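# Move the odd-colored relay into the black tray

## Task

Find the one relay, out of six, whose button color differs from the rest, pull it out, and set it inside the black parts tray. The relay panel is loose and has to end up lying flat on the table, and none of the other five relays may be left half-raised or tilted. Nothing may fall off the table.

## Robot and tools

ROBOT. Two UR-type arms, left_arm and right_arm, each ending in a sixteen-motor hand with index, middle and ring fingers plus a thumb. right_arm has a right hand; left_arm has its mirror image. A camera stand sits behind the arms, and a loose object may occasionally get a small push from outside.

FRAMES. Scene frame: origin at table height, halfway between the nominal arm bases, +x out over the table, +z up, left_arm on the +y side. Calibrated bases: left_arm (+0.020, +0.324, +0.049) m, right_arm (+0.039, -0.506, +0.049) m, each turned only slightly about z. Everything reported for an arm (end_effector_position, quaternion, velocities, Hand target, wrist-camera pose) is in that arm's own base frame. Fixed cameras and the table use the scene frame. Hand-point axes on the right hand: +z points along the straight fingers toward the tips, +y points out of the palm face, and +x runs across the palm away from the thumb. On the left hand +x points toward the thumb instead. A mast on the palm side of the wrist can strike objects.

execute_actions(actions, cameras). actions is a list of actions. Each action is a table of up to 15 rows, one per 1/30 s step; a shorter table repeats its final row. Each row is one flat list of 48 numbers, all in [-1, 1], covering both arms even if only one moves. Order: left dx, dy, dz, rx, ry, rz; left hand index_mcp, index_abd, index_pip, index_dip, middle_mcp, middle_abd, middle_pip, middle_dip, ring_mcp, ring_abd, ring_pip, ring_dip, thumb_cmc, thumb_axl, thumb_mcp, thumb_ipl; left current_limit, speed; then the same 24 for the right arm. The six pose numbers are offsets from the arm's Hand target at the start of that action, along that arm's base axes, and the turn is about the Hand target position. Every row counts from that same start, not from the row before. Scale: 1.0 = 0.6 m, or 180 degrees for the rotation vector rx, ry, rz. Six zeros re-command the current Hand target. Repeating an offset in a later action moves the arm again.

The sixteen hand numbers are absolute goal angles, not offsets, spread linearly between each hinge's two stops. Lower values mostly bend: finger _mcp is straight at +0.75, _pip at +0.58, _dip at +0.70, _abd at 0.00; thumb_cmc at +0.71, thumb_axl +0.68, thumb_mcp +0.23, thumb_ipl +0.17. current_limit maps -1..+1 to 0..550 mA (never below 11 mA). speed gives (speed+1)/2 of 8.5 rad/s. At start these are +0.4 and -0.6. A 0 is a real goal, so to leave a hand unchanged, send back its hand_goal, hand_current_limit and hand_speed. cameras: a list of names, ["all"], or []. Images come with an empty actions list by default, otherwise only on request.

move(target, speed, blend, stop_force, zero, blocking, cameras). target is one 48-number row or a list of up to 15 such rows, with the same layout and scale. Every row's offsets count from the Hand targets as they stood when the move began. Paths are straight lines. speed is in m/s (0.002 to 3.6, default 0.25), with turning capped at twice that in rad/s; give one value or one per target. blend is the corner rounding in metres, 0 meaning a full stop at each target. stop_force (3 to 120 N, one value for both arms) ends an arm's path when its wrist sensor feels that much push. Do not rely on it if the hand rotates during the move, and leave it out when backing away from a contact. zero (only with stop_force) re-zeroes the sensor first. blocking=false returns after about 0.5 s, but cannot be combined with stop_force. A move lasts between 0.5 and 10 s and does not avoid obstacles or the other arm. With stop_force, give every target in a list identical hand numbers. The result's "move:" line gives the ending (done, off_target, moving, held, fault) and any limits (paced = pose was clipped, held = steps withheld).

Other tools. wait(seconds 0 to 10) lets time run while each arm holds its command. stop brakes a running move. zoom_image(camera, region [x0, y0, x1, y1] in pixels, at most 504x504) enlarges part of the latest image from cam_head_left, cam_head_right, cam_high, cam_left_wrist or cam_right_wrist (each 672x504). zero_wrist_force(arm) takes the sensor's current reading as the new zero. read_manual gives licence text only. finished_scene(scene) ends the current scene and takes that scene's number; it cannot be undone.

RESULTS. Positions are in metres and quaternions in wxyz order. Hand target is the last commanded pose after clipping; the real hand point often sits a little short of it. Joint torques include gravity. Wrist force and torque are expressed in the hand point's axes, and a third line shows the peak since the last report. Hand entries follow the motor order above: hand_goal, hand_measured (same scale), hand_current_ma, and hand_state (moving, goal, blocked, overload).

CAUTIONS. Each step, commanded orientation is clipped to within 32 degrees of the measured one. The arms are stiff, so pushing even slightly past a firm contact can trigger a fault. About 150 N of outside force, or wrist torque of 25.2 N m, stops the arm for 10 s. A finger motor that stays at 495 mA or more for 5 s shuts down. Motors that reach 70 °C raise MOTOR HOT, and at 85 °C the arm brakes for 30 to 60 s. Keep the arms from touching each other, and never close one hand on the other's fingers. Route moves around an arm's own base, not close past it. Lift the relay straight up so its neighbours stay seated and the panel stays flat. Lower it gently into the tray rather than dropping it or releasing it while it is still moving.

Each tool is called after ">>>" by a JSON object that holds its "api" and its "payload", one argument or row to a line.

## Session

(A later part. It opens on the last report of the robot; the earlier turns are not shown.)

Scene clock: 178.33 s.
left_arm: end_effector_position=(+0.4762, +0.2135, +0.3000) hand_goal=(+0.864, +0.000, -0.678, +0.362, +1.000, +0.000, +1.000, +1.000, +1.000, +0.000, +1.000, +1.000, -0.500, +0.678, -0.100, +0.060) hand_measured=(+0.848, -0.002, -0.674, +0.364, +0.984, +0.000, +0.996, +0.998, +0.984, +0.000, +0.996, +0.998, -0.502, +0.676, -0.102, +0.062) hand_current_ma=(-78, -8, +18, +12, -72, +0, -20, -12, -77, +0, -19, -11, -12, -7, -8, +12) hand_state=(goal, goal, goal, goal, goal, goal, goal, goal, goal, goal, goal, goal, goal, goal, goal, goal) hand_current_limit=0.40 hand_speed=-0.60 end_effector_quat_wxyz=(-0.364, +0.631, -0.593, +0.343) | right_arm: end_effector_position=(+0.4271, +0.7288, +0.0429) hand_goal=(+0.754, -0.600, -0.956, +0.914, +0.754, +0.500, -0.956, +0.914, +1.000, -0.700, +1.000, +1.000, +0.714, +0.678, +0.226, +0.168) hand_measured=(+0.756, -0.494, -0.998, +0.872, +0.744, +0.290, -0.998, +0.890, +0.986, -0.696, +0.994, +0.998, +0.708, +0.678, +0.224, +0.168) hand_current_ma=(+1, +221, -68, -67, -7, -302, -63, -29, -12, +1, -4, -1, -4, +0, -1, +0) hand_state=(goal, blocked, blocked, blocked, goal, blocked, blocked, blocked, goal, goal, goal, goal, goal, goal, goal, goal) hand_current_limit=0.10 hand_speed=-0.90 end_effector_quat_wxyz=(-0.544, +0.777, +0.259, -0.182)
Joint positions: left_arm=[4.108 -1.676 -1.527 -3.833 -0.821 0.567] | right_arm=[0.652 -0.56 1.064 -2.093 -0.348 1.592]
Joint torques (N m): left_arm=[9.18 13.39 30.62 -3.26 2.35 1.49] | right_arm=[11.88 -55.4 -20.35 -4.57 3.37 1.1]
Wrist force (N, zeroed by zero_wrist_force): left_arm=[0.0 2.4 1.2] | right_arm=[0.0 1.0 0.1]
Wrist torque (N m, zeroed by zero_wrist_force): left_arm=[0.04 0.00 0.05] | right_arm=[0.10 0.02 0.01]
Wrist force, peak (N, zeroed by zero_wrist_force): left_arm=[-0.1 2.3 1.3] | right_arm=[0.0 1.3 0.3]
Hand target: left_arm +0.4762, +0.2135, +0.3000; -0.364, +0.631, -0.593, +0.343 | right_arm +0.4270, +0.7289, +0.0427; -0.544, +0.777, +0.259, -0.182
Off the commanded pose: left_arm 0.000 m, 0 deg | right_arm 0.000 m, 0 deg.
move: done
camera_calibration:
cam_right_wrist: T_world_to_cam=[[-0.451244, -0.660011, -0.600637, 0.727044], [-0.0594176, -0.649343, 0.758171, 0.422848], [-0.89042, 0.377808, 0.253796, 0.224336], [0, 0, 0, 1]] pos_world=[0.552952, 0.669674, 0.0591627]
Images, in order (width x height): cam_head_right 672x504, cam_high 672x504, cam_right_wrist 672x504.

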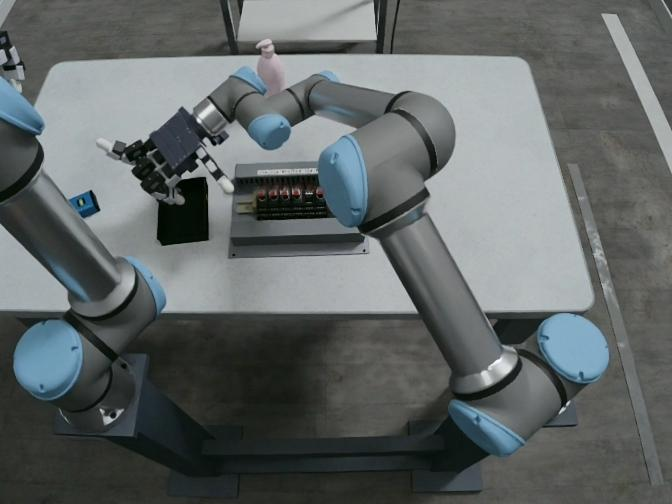

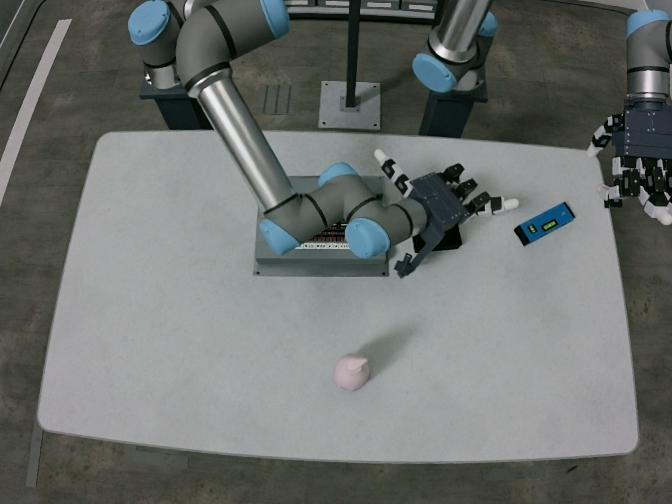

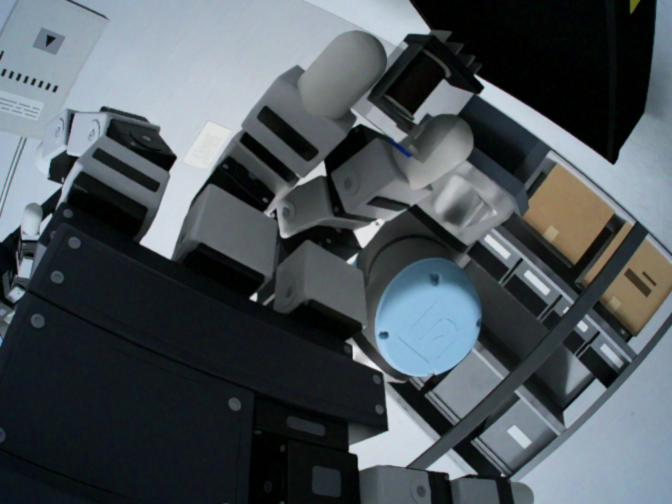

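>>> {"api": "move", "payload": {
  "target": [
    [0,0,0,0,0,0, 0.863,0,-0.679,0.362,1,0,1,1,1,0,1,1,-0.5,0.678,-0.1,0.059,0.4,-0.6, -0.033,-0.005,-0.02,0,0,0, 0.7534,-0.6,-0.956,0.913,0.7534,0.5,-0.956,0.913,1,-0.7,1,1,0.714,0.678,0.226,0.168,0.1,-0.9]
  ],
  "speed": 0.08
}}

>>> {"api": "zero_wrist_force", "payload": {
  "arm": "right_arm"
}}

>>> {"api": "move", "payload": {
  "target": [
    [0,0,0,0,0,0, 0.863,0,-0.679,0.362,1,0,1,1,1,0,1,1,-0.5,0.678,-0.1,0.059,0.4,-0.6, 0,0,-0.07,0,0,0, 0.7534,-0.6,-0.956,0.913,0.7534,0.5,-0.956,0.913,1,-0.7,1,1,0.714,0.678,0.226,0.168,0.1,-0.9]
  ],
  "speed": 0.02,
  "stop_force": 3,
  "cameras": ["cam_right_wrist","cam_head_right","cam_high"]
}}

>>> {"api": "zoom_image", "payload": {
  "camera": "cam_head_right",
  "region": [120, 120, 280, 260]
}}

>>> {"api": "zoom_image", "payload": {
  "camera": "cam_right_wrist",
  "region": [290, 0, 500, 170]
}}

Scene clock: 180.17 s.
left_arm: end_effector_position=(+0.4762, +0.2135, +0.3000) hand_goal=(+0.864, +0.000, -0.678, +0.362, +1.000, +0.000, +1.000, +1.000, +1.000, +0.000, +1.000, +1.000, -0.500, +0.678, -0.100, +0.060) hand_measured=(+0.848, -0.002, -0.674, +0.364, +0.984, +0.000, +0.996, +0.998, +0.984, +0.000, +0.996, +0.998, -0.502, +0.676, -0.102, +0.062) hand_current_ma=(-78, -8, +18, +12, -72, +0, -20, -12, -77, +0, -19, -11, -12, -7, -8, +12) hand_state=(goal, goal, goal, goal, goal, goal, goal, goal, goal, goal, goal, goal, goal, goal, goal, goal) hand_current_limit=0.40 hand_speed=-0.60 end_effector_quat_wxyz=(-0.364, +0.631, -0.593, +0.343) | right_arm: end_effector_position=(+0.4073, +0.7259, +0.0307) hand_goal=(+0.754, -0.600, -0.956, +0.914, +0.754, +0.500, -0.956, +0.914, +1.000, -0.700, +1.000, +1.000, +0.714, +0.678, +0.226, +0.168) hand_measured=(+0.756, -0.494, -0.998, +0.872, +0.744, +0.290, -0.998, +0.890, +0.986, -0.696, +0.994, +0.998, +0.708, +0.678, +0.224, +0.168) hand_current_ma=(+1, +221, -68, -67, -7, -302, -63, -29, -12, +1, -4, -1, -4, +0, -1, +0) hand_state=(goal, blocked, blocked, blocked, goal, blocked, blocked, blocked, goal, goal, goal, goal, goal, goal, goal, goal) hand_current_limit=0.10 hand_speed=-0.90 end_effector_quat_wxyz=(-0.544, +0.777, +0.259, -0.182)
Joint positions: left_arm=[4.108 -1.676 -1.527 -3.833 -0.821 0.567] | right_arm=[0.664 -0.575 1.14 -2.188 -0.348 1.628]
Joint torques (N m): left_arm=[9.35 12.98 30.62 -3.17 2.27 1.52] | right_arm=[12.98 -69.91 -11.03 -4.94 0.43 0.82]
Wrist force (N, zeroed by zero_wrist_force): left_arm=[0.1 2.1 0.9] | right_arm=[0.1 0.9 0.3]
Wrist torque (N m, zeroed by zero_wrist_force): left_arm=[0.03 -0.02 0.06] | right_arm=[0.08 0.01 0.04]
Wrist force, peak (N, zeroed by zero_wrist_force): left_arm=[0.2 2.4 1.0] | right_arm=[-0.2 1.0 0.4]
Hand target: left_arm +0.4762, +0.2135, +0.3000; -0.364, +0.631, -0.593, +0.343 | right_arm +0.4072, +0.7259, +0.0307; -0.544, +0.777, +0.259, -0.182
Off the commanded pose: left_arm 0.000 m, 0 deg | right_arm 0.000 m, 0 deg.
move: done

Wrist force sensor zeroed.

Scene clock: 183.23 s.
left_arm: end_effector_position=(+0.4762, +0.2135, +0.3000) hand_goal=(+0.864, +0.000, -0.678, +0.362, +1.000, +0.000, +1.000, +1.000, +1.000, +0.000, +1.000, +1.000, -0.500, +0.678, -0.100, +0.060) hand_measured=(+0.848, -0.002, -0.674, +0.364, +0.984, +0.000, +0.996, +0.998, +0.984, +0.000, +0.996, +0.998, -0.502, +0.676, -0.102, +0.062) hand_current_ma=(-78, -8, +18, +12, -72, +0, -20, -12, -77, +0, -19, -11, -12, -7, -8, +12) hand_state=(goal, goal, goal, goal, goal, goal, goal, goal, goal, goal, goal, goal, goal, goal, goal, goal) hand_current_limit=0.40 hand_speed=-0.60 end_effector_quat_wxyz=(-0.364, +0.631, -0.593, +0.343) | right_arm: end_effector_position=(+0.4072, +0.7259, -0.0112) hand_goal=(+0.754, -0.600, -0.956, +0.914, +0.754, +0.500, -0.956, +0.914, +1.000, -0.700, +1.000, +1.000, +0.714, +0.678, +0.226, +0.168) hand_measured=(+0.758, -0.494, -0.998, +0.870, +0.744, +0.290, -0.998, +0.888, +0.986, -0.696, +0.994, +0.998, +0.708, +0.678, +0.224, +0.168) hand_current_ma=(+1, +221, -68, -70, -7, -302, -63, -31, -12, +1, -4, -1, -4, +0, -1, +0) hand_state=(goal, blocked, blocked, blocked, goal, blocked, blocked, blocked, goal, goal, goal, goal, goal, goal, goal, goal) hand_current_limit=0.10 hand_speed=-0.90 end_effector_quat_wxyz=(-0.544, +0.777, +0.259, -0.182)
Joint positions: left_arm=[4.108 -1.676 -1.527 -3.833 -0.821 0.567] | right_arm=[0.664 -0.514 1.141 -2.25 -0.348 1.628]
Joint torques (N m): left_arm=[9.43 12.81 30.76 -3.09 2.26 1.41] | right_arm=[12.08 -55.52 -30.15 -3.98 0.3 0.99]
Wrist force (N, zeroed by zero_wrist_force): left_arm=[-0.2 2.1 0.9] | right_arm=[-0.5 -3.1 -1.0]
Wrist torque (N m, zeroed by zero_wrist_force): left_arm=[0.03 0.02 0.04] | right_arm=[0.08 0.00 -0.02]
Wrist force, peak (N, zeroed by zero_wrist_force): left_arm=[0.1 2.3 1.4] | right_arm=[-0.5 -3.4 -1.2]
Hand target: left_arm +0.4762, +0.2135, +0.3000; -0.364, +0.631, -0.593, +0.343 | right_arm +0.4072, +0.7259, -0.0112; -0.544, +0.777, +0.259, -0.182
Off the commanded pose: left_arm 0.000 m, 0 deg | right_arm 0.000 m, 0 deg.
move: contact (right_arm)
camera_calibration:
cam_right_wrist: T_world_to_cam=[[-0.451025, -0.66002, -0.600792, 0.683591], [-0.0594211, -0.649448, 0.758081, 0.460877], [-0.890531, 0.377613, 0.253698, 0.221722], [0, 0, 0, 1]] pos_world=[0.533152, 0.666775, 0.00506313]
Images, in order (width x height): cam_head_right 672x504, cam_high 672x504, cam_right_wrist 672x504.

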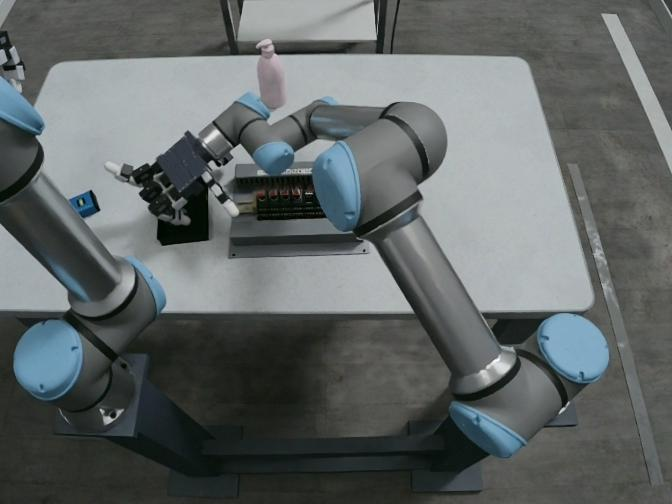

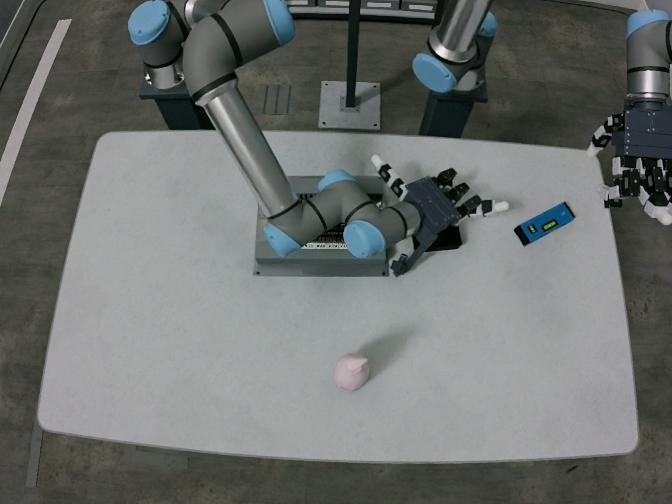

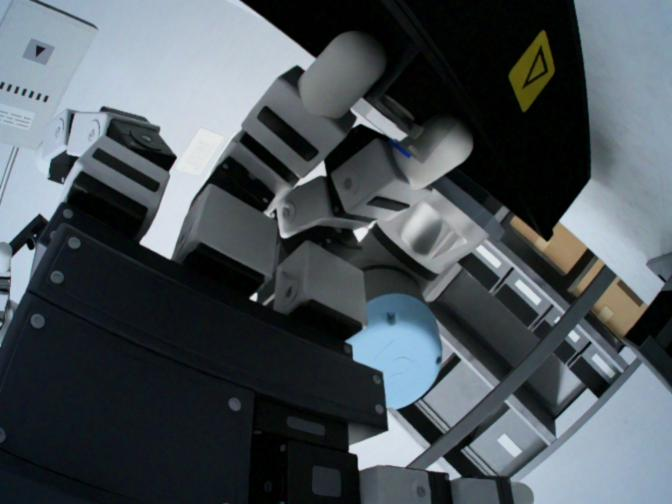

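Scaled by 3.150 from the camera's 672x504 image, which has a finer 960x720 frame.

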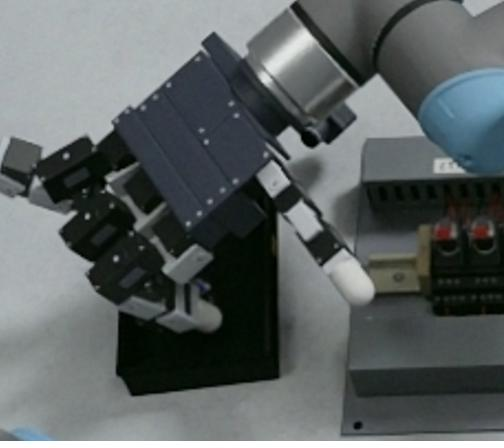

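Scaled by 2.400 from the camera's 672x504 image, which has a finer 960x720 frame.

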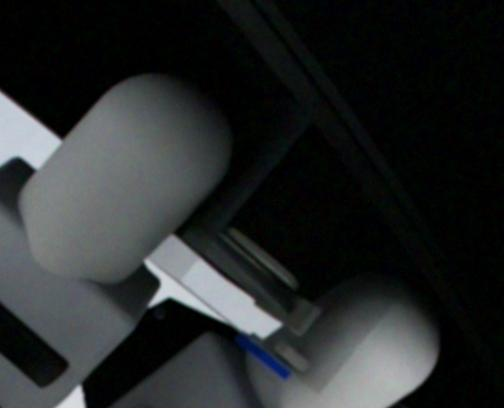

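>>> {"api": "move", "payload": {
  "target": [
    [0,0,0,0,0,0, 0.863,0,-0.679,0.362,1,0,1,1,1,0,1,1,-0.5,0.678,-0.1,0.059,0.4,-0.6, 0,0,0,0,0,0, 0.7534,0.3,-0.956,0.913,0.7534,-0.35,-0.956,0.913,1,-0.7,1,1,0.714,0.678,0.226,0.168,0.1,-0.93]
  ],
  "speed": 0.05,
  "cameras": ["cam_right_wrist","cam_head_right"]
}}

>>> {"api": "zoom_image", "payload": {
  "camera": "cam_right_wrist",
  "region": [290, 0, 500, 170]
}}

>>> {"api": "zoom_image", "payload": {
  "camera": "cam_head_right",
  "region": [150, 160, 230, 240]
}}

Scene clock: 187.00 s.
left_arm: end_effector_position=(+0.4762, +0.2135, +0.3000) hand_goal=(+0.864, +0.000, -0.678, +0.362, +1.000, +0.000, +1.000, +1.000, +1.000, +0.000, +1.000, +1.000, -0.500, +0.678, -0.100, +0.060) hand_measured=(+0.848, -0.002, -0.674, +0.364, +0.984, +0.000, +0.996, +0.998, +0.984, +0.000, +0.996, +0.998, -0.502, +0.676, -0.102, +0.062) hand_current_ma=(-78, -8, +18, +12, -72, +0, -20, -12, -77, +0, -19, -11, -12, -7, -8, +12) hand_state=(goal, goal, goal, goal, goal, goal, goal, goal, goal, goal, goal, goal, goal, goal, goal, goal) hand_current_limit=0.40 hand_speed=-0.60 end_effector_quat_wxyz=(-0.364, +0.631, -0.593, +0.343) | right_arm: end_effector_position=(+0.4072, +0.7259, -0.0112) hand_goal=(+0.754, +0.300, -0.956, +0.914, +0.754, -0.350, -0.956, +0.914, +1.000, -0.700, +1.000, +1.000, +0.714, +0.678, +0.226, +0.168) hand_measured=(+0.750, +0.296, -0.958, +0.912, +0.750, -0.348, -0.950, +0.916, +0.986, -0.696, +0.994, +0.998, +0.708, +0.678, +0.224, +0.168) hand_current_ma=(-2, -1, +0, -1, -1, +0, +3, +0, -12, +1, -4, -1, -4, +0, -1, +0) hand_state=(goal, goal, goal, goal, goal, goal, goal, goal, goal, goal, goal, goal, goal, goal, goal, goal) hand_current_limit=0.10 hand_speed=-0.93 end_effector_quat_wxyz=(-0.544, +0.777, +0.259, -0.182)
Joint positions: left_arm=[4.108 -1.676 -1.527 -3.833 -0.821 0.567] | right_arm=[0.664 -0.514 1.141 -2.25 -0.348 1.628]
Joint torques (N m): left_arm=[9.18 13.33 30.59 -3.04 2.36 1.48] | right_arm=[10.29 -56.8 -18.72 -3.61 1.41 0.43]
Wrist force (N, zeroed by zero_wrist_force): left_arm=[0.1 2.3 1.1] | right_arm=[0.1 -0.6 0.0]
Wrist torque (N m, zeroed by zero_wrist_force): left_arm=[0.04 -0.02 0.06] | right_arm=[-0.02 -0.03 -0.01]
Wrist force, peak (N, zeroed by zero_wrist_force): left_arm=[-0.1 2.4 1.2] | right_arm=[-0.5 -16.9 -6.9]
Hand target: left_arm +0.4762, +0.2135, +0.3000; -0.364, +0.631, -0.593, +0.343 | right_arm +0.4072, +0.7259, -0.0112; -0.544, +0.777, +0.259, -0.182
Off the commanded pose: left_arm 0.000 m, 0 deg | right_arm 0.000 m, 0 deg.
move: done
camera_calibration:
cam_right_wrist: T_world_to_cam=[[-0.451033, -0.660101, -0.600696, 0.683604], [-0.0593637, -0.649365, 0.758156, 0.460786], [-0.890531, 0.377613, 0.253699, 0.221633], [0, 0, 0, 1]] pos_world=[0.533053, 0.666775, 0.00506307]
Images, in order (width x height): cam_head_right 672x504, cam_right_wrist 672x504.

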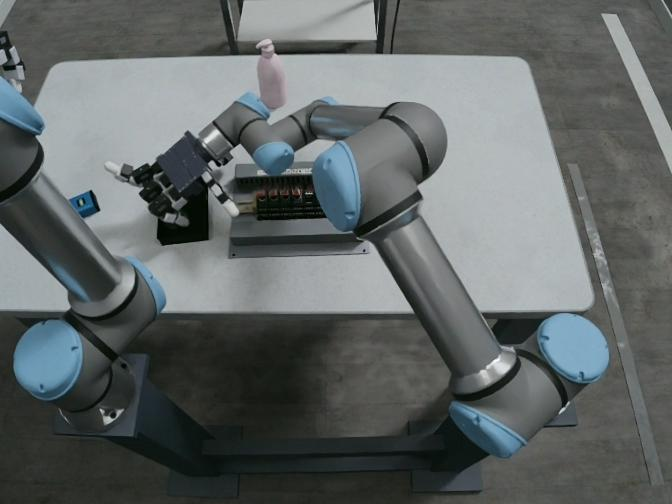

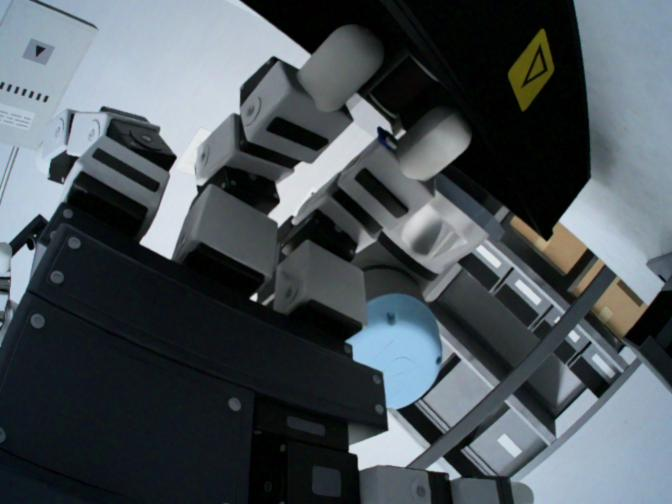

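Scaled by 2.400 from the camera's 672x504 image, which has a finer 960x720 frame.

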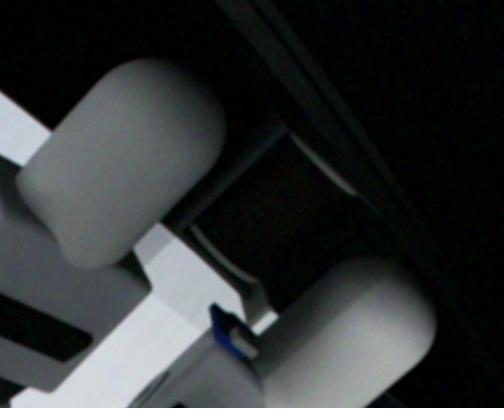

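Scaled by 6.300 from the camera's 672x504 image, which has a finer 960x720 frame.

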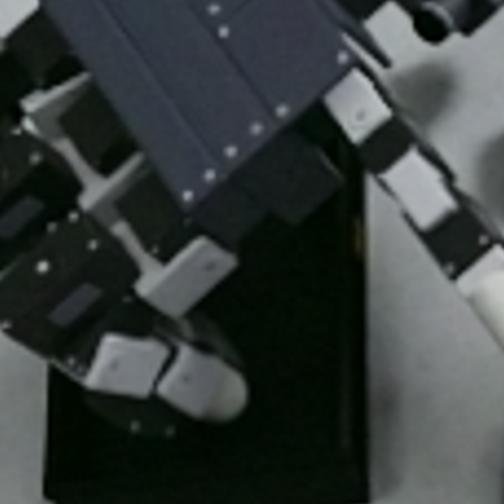

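>>> {"api": "move", "payload": {
  "target": [
    [0,0,0,0,0,0, 0.863,0,-0.679,0.362,1,0,1,1,1,0,1,1,-0.5,0.678,-0.1,0.059,0.4,-0.6, 0,0,0,0,0,0, 0.7534,0.6,-0.956,0.913,0.7534,-0.6,-0.956,0.913,1,-0.8,1,1,0.714,0.678,0.226,0.168,0.1,-0.9],
    [0,0,0,0,0,0, 0.863,0,-0.679,0.362,1,0,1,1,1,0,1,1,-0.5,0.678,-0.1,0.059,0.4,-0.6, 0,0,0.1,0,0,0, 0.7534,0.6,-0.956,0.913,0.7534,-0.6,-0.956,0.913,1,-0.8,1,1,0.714,0.678,0.226,0.168,0.1,-0.9]
  ],
  "speed": 0.06,
  "cameras": ["cam_right_wrist","cam_head_right","cam_high"]
}}

>>> {"api": "zoom_image", "payload": {
  "camera": "cam_right_wrist",
  "region": [290, 0, 500, 170]
}}

>>> {"api": "zoom_image", "payload": {
  "camera": "cam_head_right",
  "region": [140, 160, 230, 250]
}}

Scene clock: 190.00 s.
left_arm: end_effector_position=(+0.4762, +0.2135, +0.3000) hand_goal=(+0.864, +0.000, -0.678, +0.362, +1.000, +0.000, +1.000, +1.000, +1.000, +0.000, +1.000, +1.000, -0.500, +0.678, -0.100, +0.060) hand_measured=(+0.848, -0.002, -0.674, +0.364, +0.984, +0.000, +0.996, +0.998, +0.984, +0.000, +0.996, +0.998, -0.502, +0.676, -0.102, +0.062) hand_current_ma=(-78, -8, +18, +12, -72, +0, -20, -12, -77, +0, -19, -11, -12, -7, -8, +12) hand_state=(goal, goal, goal, goal, goal, goal, goal, goal, goal, goal, goal, goal, goal, goal, goal, goal) hand_current_limit=0.40 hand_speed=-0.60 end_effector_quat_wxyz=(-0.364, +0.631, -0.593, +0.343) | right_arm: end_effector_position=(+0.4072, +0.7260, +0.0486) hand_goal=(+0.754, +0.600, -0.956, +0.914, +0.754, -0.600, -0.956, +0.914, +1.000, -0.800, +1.000, +1.000, +0.714, +0.678, +0.226, +0.168) hand_measured=(+0.750, +0.596, -0.958, +0.912, +0.750, -0.596, -0.952, +0.916, +0.986, -0.796, +0.994, +0.998, +0.708, +0.678, +0.224, +0.168) hand_current_ma=(-2, -1, +0, -1, -1, +1, +2, +0, -12, +1, -4, -1, -4, +0, -1, +0) hand_state=(goal, goal, goal, goal, goal, goal, goal, goal, goal, goal, goal, goal, goal, goal, goal, goal) hand_current_limit=0.10 hand_speed=-0.90 end_effector_quat_wxyz=(-0.544, +0.777, +0.259, -0.182)
Joint positions: left_arm=[4.108 -1.676 -1.527 -3.833 -0.821 0.567] | right_arm=[0.664 -0.599 1.137 -2.162 -0.348 1.628]
Joint torques (N m): left_arm=[9.7 13.16 30.03 -3.02 2.25 1.55] | right_arm=[1.84 -69.52 -33.77 -0.52 1.32 -1.65]
Wrist force (N, zeroed by zero_wrist_force): left_arm=[-0.2 1.9 1.1] | right_arm=[-0.1 -0.5 -0.3]
Wrist torque (N m, zeroed by zero_wrist_force): left_arm=[-0.01 0.02 0.05] | right_arm=[-0.01 0.01 0.14]
Wrist force, peak (N, zeroed by zero_wrist_force): left_arm=[0.0 2.3 1.3] | right_arm=[0.0 -1.6 -0.3]
Hand target: left_arm +0.4762, +0.2135, +0.3000; -0.364, +0.631, -0.593, +0.343 | right_arm +0.4072, +0.7259, +0.0488; -0.544, +0.777, +0.259, -0.182
Off the commanded pose: left_arm 0.000 m, 0 deg | right_arm 0.000 m, 0 deg.
move: done
camera_calibration:
cam_right_wrist: T_world_to_cam=[[-0.451025, -0.66002, -0.600792, 0.719473], [-0.0594211, -0.649448, 0.758081, 0.415538], [-0.890531, 0.377613, 0.253698, 0.206462], [0, 0, 0, 1]] pos_world=[0.533052, 0.666775, 0.0648631]
Images, in order (width x height): cam_head_right 672x504, cam_high 672x504, cam_right_wrist 672x504.

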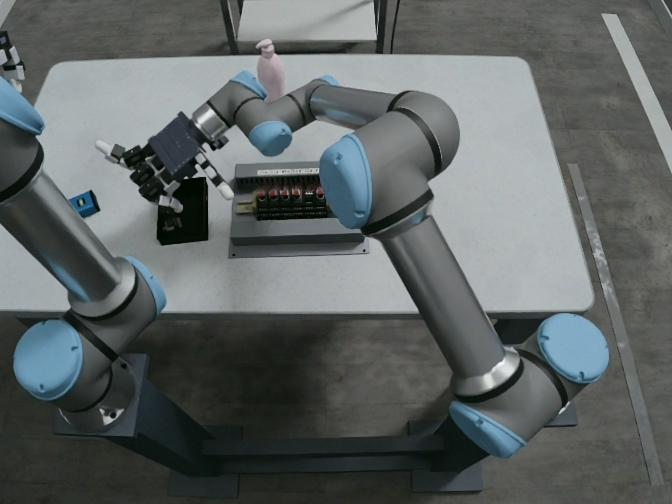

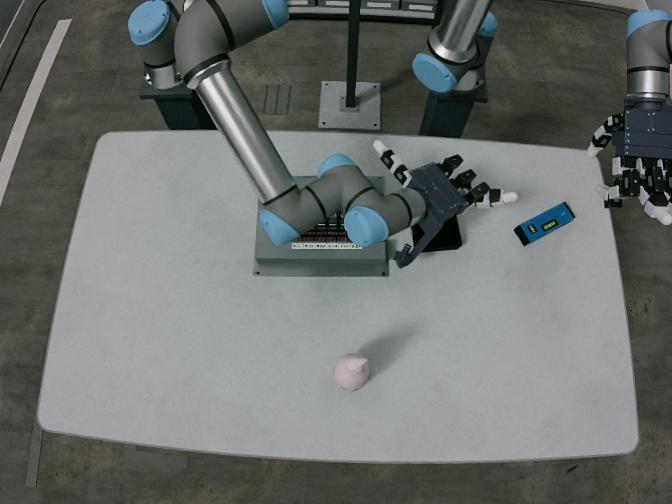

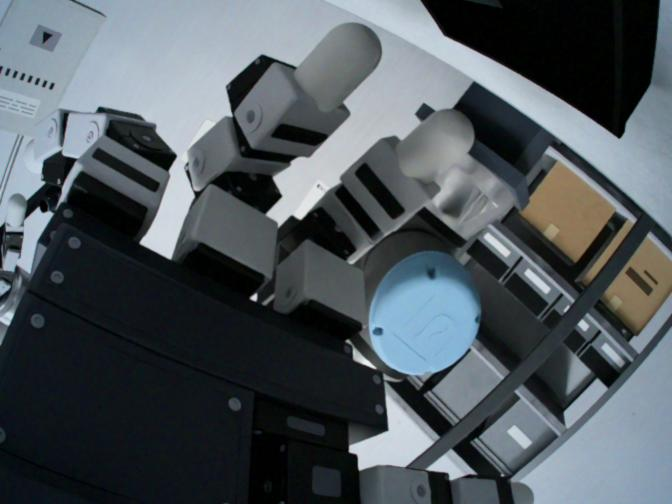

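Scaled by 2.400 from the camera's 672x504 image, which has a finer 960x720 frame.

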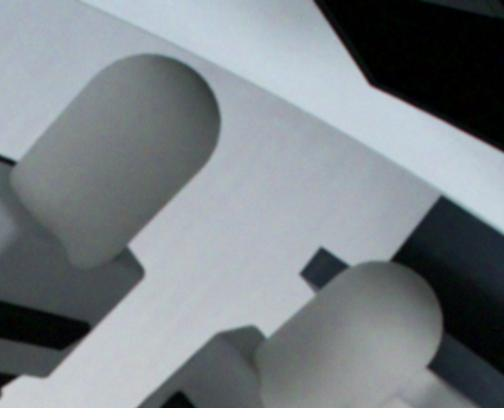

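Scaled by 5.600 from the camera's 672x504 image, which has a finer 960x720 frame.

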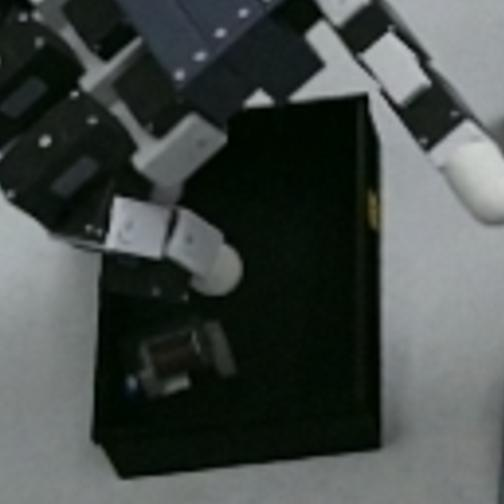

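>>> {"api": "move", "payload": {
  "target": [
    [0,0,0,0,0,0, 0.863,0,-0.679,0.362,1,0,1,1,1,0,1,1,-0.5,0.678,-0.1,0.059,0.4,-0.6, 0,0,0.25,0,0,0, 0.7534,0.2,-0.8,0.913,0.7534,-0.2,-0.8,0.913,1,-0.5,1,1,0.714,0.678,0.226,0.168,0.1,-0.7],
    [0,0,0,0,0,0, 0.863,0,-0.679,0.362,1,0,1,1,1,0,1,1,-0.5,0.678,-0.1,0.059,0.4,-0.6, 0,-0.9,0.3,0,0,0, 0.7534,0.2,-0.8,0.913,0.7534,-0.2,-0.8,0.913,1,-0.5,1,1,0.714,0.678,0.226,0.168,0.1,-0.7]
  ],
  "speed": 0.2,
  "blend": 0.03,
  "cameras": ["cam_head_right","cam_high","cam_head_left"]
}}

>>> {"api": "zoom_image", "payload": {
  "camera": "cam_head_right",
  "region": [140, 140, 390, 270]
}}

>>> {"api": "zoom_image", "payload": {
  "camera": "cam_high",
  "region": [240, 160, 480, 290]
}}

Scene clock: 194.60 s.
left_arm: end_effector_position=(+0.4762, +0.2135, +0.3000) hand_goal=(+0.864, +0.000, -0.678, +0.362, +1.000, +0.000, +1.000, +1.000, +1.000, +0.000, +1.000, +1.000, -0.500, +0.678, -0.100, +0.060) hand_measured=(+0.848, -0.002, -0.674, +0.364, +0.984, +0.000, +0.996, +0.998, +0.984, +0.000, +0.996, +0.998, -0.502, +0.676, -0.102, +0.062) hand_current_ma=(-78, -8, +18, +12, -72, +0, -20, -12, -77, +0, -19, -11, -12, -7, -8, +12) hand_state=(goal, goal, goal, goal, goal, goal, goal, goal, goal, goal, goal, goal, goal, goal, goal, goal) hand_current_limit=0.40 hand_speed=-0.60 end_effector_quat_wxyz=(-0.364, +0.631, -0.593, +0.343) | right_arm: end_effector_position=(+0.4072, +0.1861, +0.2288) hand_goal=(+0.754, +0.200, -0.800, +0.914, +0.754, -0.200, -0.800, +0.914, +1.000, -0.500, +1.000, +1.000, +0.714, +0.678, +0.226, +0.168) hand_measured=(+0.750, +0.202, -0.802, +0.912, +0.750, -0.204, -0.802, +0.916, +0.986, -0.504, +0.994, +0.998, +0.708, +0.678, +0.224, +0.168) hand_current_ma=(-2, +1, +0, -1, -2, -1, -1, +0, -12, -1, -4, -1, -4, +0, -1, +0) hand_state=(goal, goal, goal, goal, goal, goal, goal, goal, goal, goal, goal, goal, goal, goal, goal, goal) hand_current_limit=0.10 hand_speed=-0.70 end_effector_quat_wxyz=(-0.544, +0.777, +0.259, -0.182)
Joint positions: left_arm=[4.108 -1.676 -1.527 -3.833 -0.821 0.567] | right_arm=[-0.156 -1.335 1.593 -0.725 -0.857 0.32]
Joint torques (N m): left_arm=[9.45 14.17 30.24 -2.93 2.29 1.38] | right_arm=[-12.76 -38.13 -31.8 2.52 -0.97 -1.29]
Wrist force (N, zeroed by zero_wrist_force): left_arm=[0.0 2.1 1.2] | right_arm=[0.3 -0.5 -0.3]
Wrist torque (N m, zeroed by zero_wrist_force): left_arm=[0.01 0.00 0.06] | right_arm=[-0.01 -0.05 0.23]
Wrist force, peak (N, zeroed by zero_wrist_force): left_arm=[0.0 2.5 1.0] | right_arm=[0.6 -1.6 0.0]
Hand target: left_arm +0.4762, +0.2135, +0.3000; -0.364, +0.631, -0.593, +0.343 | right_arm +0.4072, +0.1859, +0.2288; -0.544, +0.777, +0.259, -0.182
Off the commanded pose: left_arm 0.000 m, 0 deg | right_arm 0.000 m, 0 deg.
move: done
Images, in order (width x height): cam_head_left 672x504, cam_head_right 672x504, cam_high 672x504.

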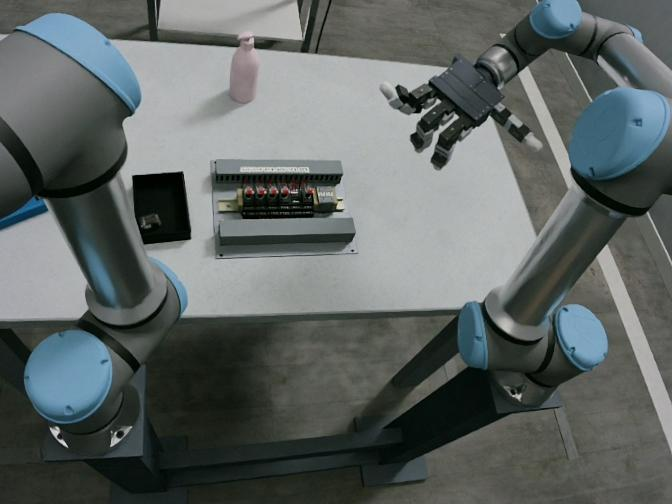

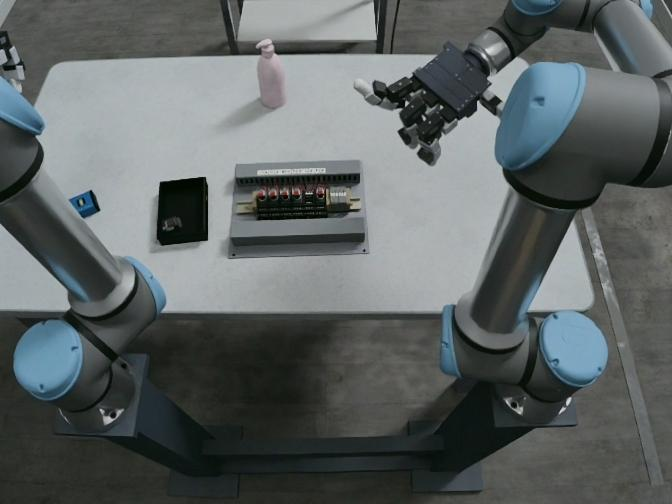

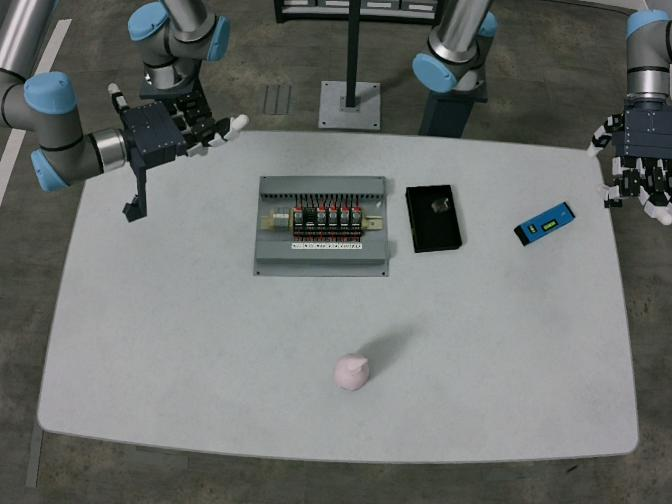

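Scaled by 2.016 from the camera's 672x504 image, which has a finer 960x720 frame.

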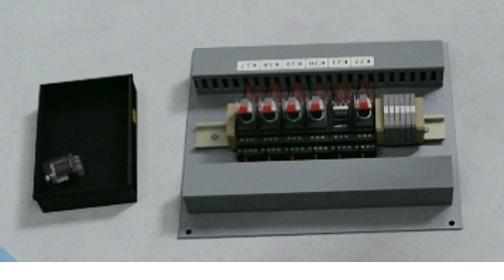

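Scaled by 2.100 from the camera's 672x504 image, which has a finer 960x720 frame.

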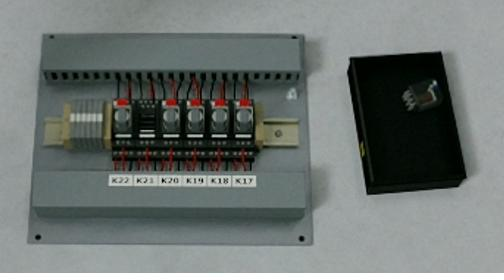

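>>> {"api": "finished_scene", "payload": {
  "scene": 1
}}

The scene is finished: the task was done.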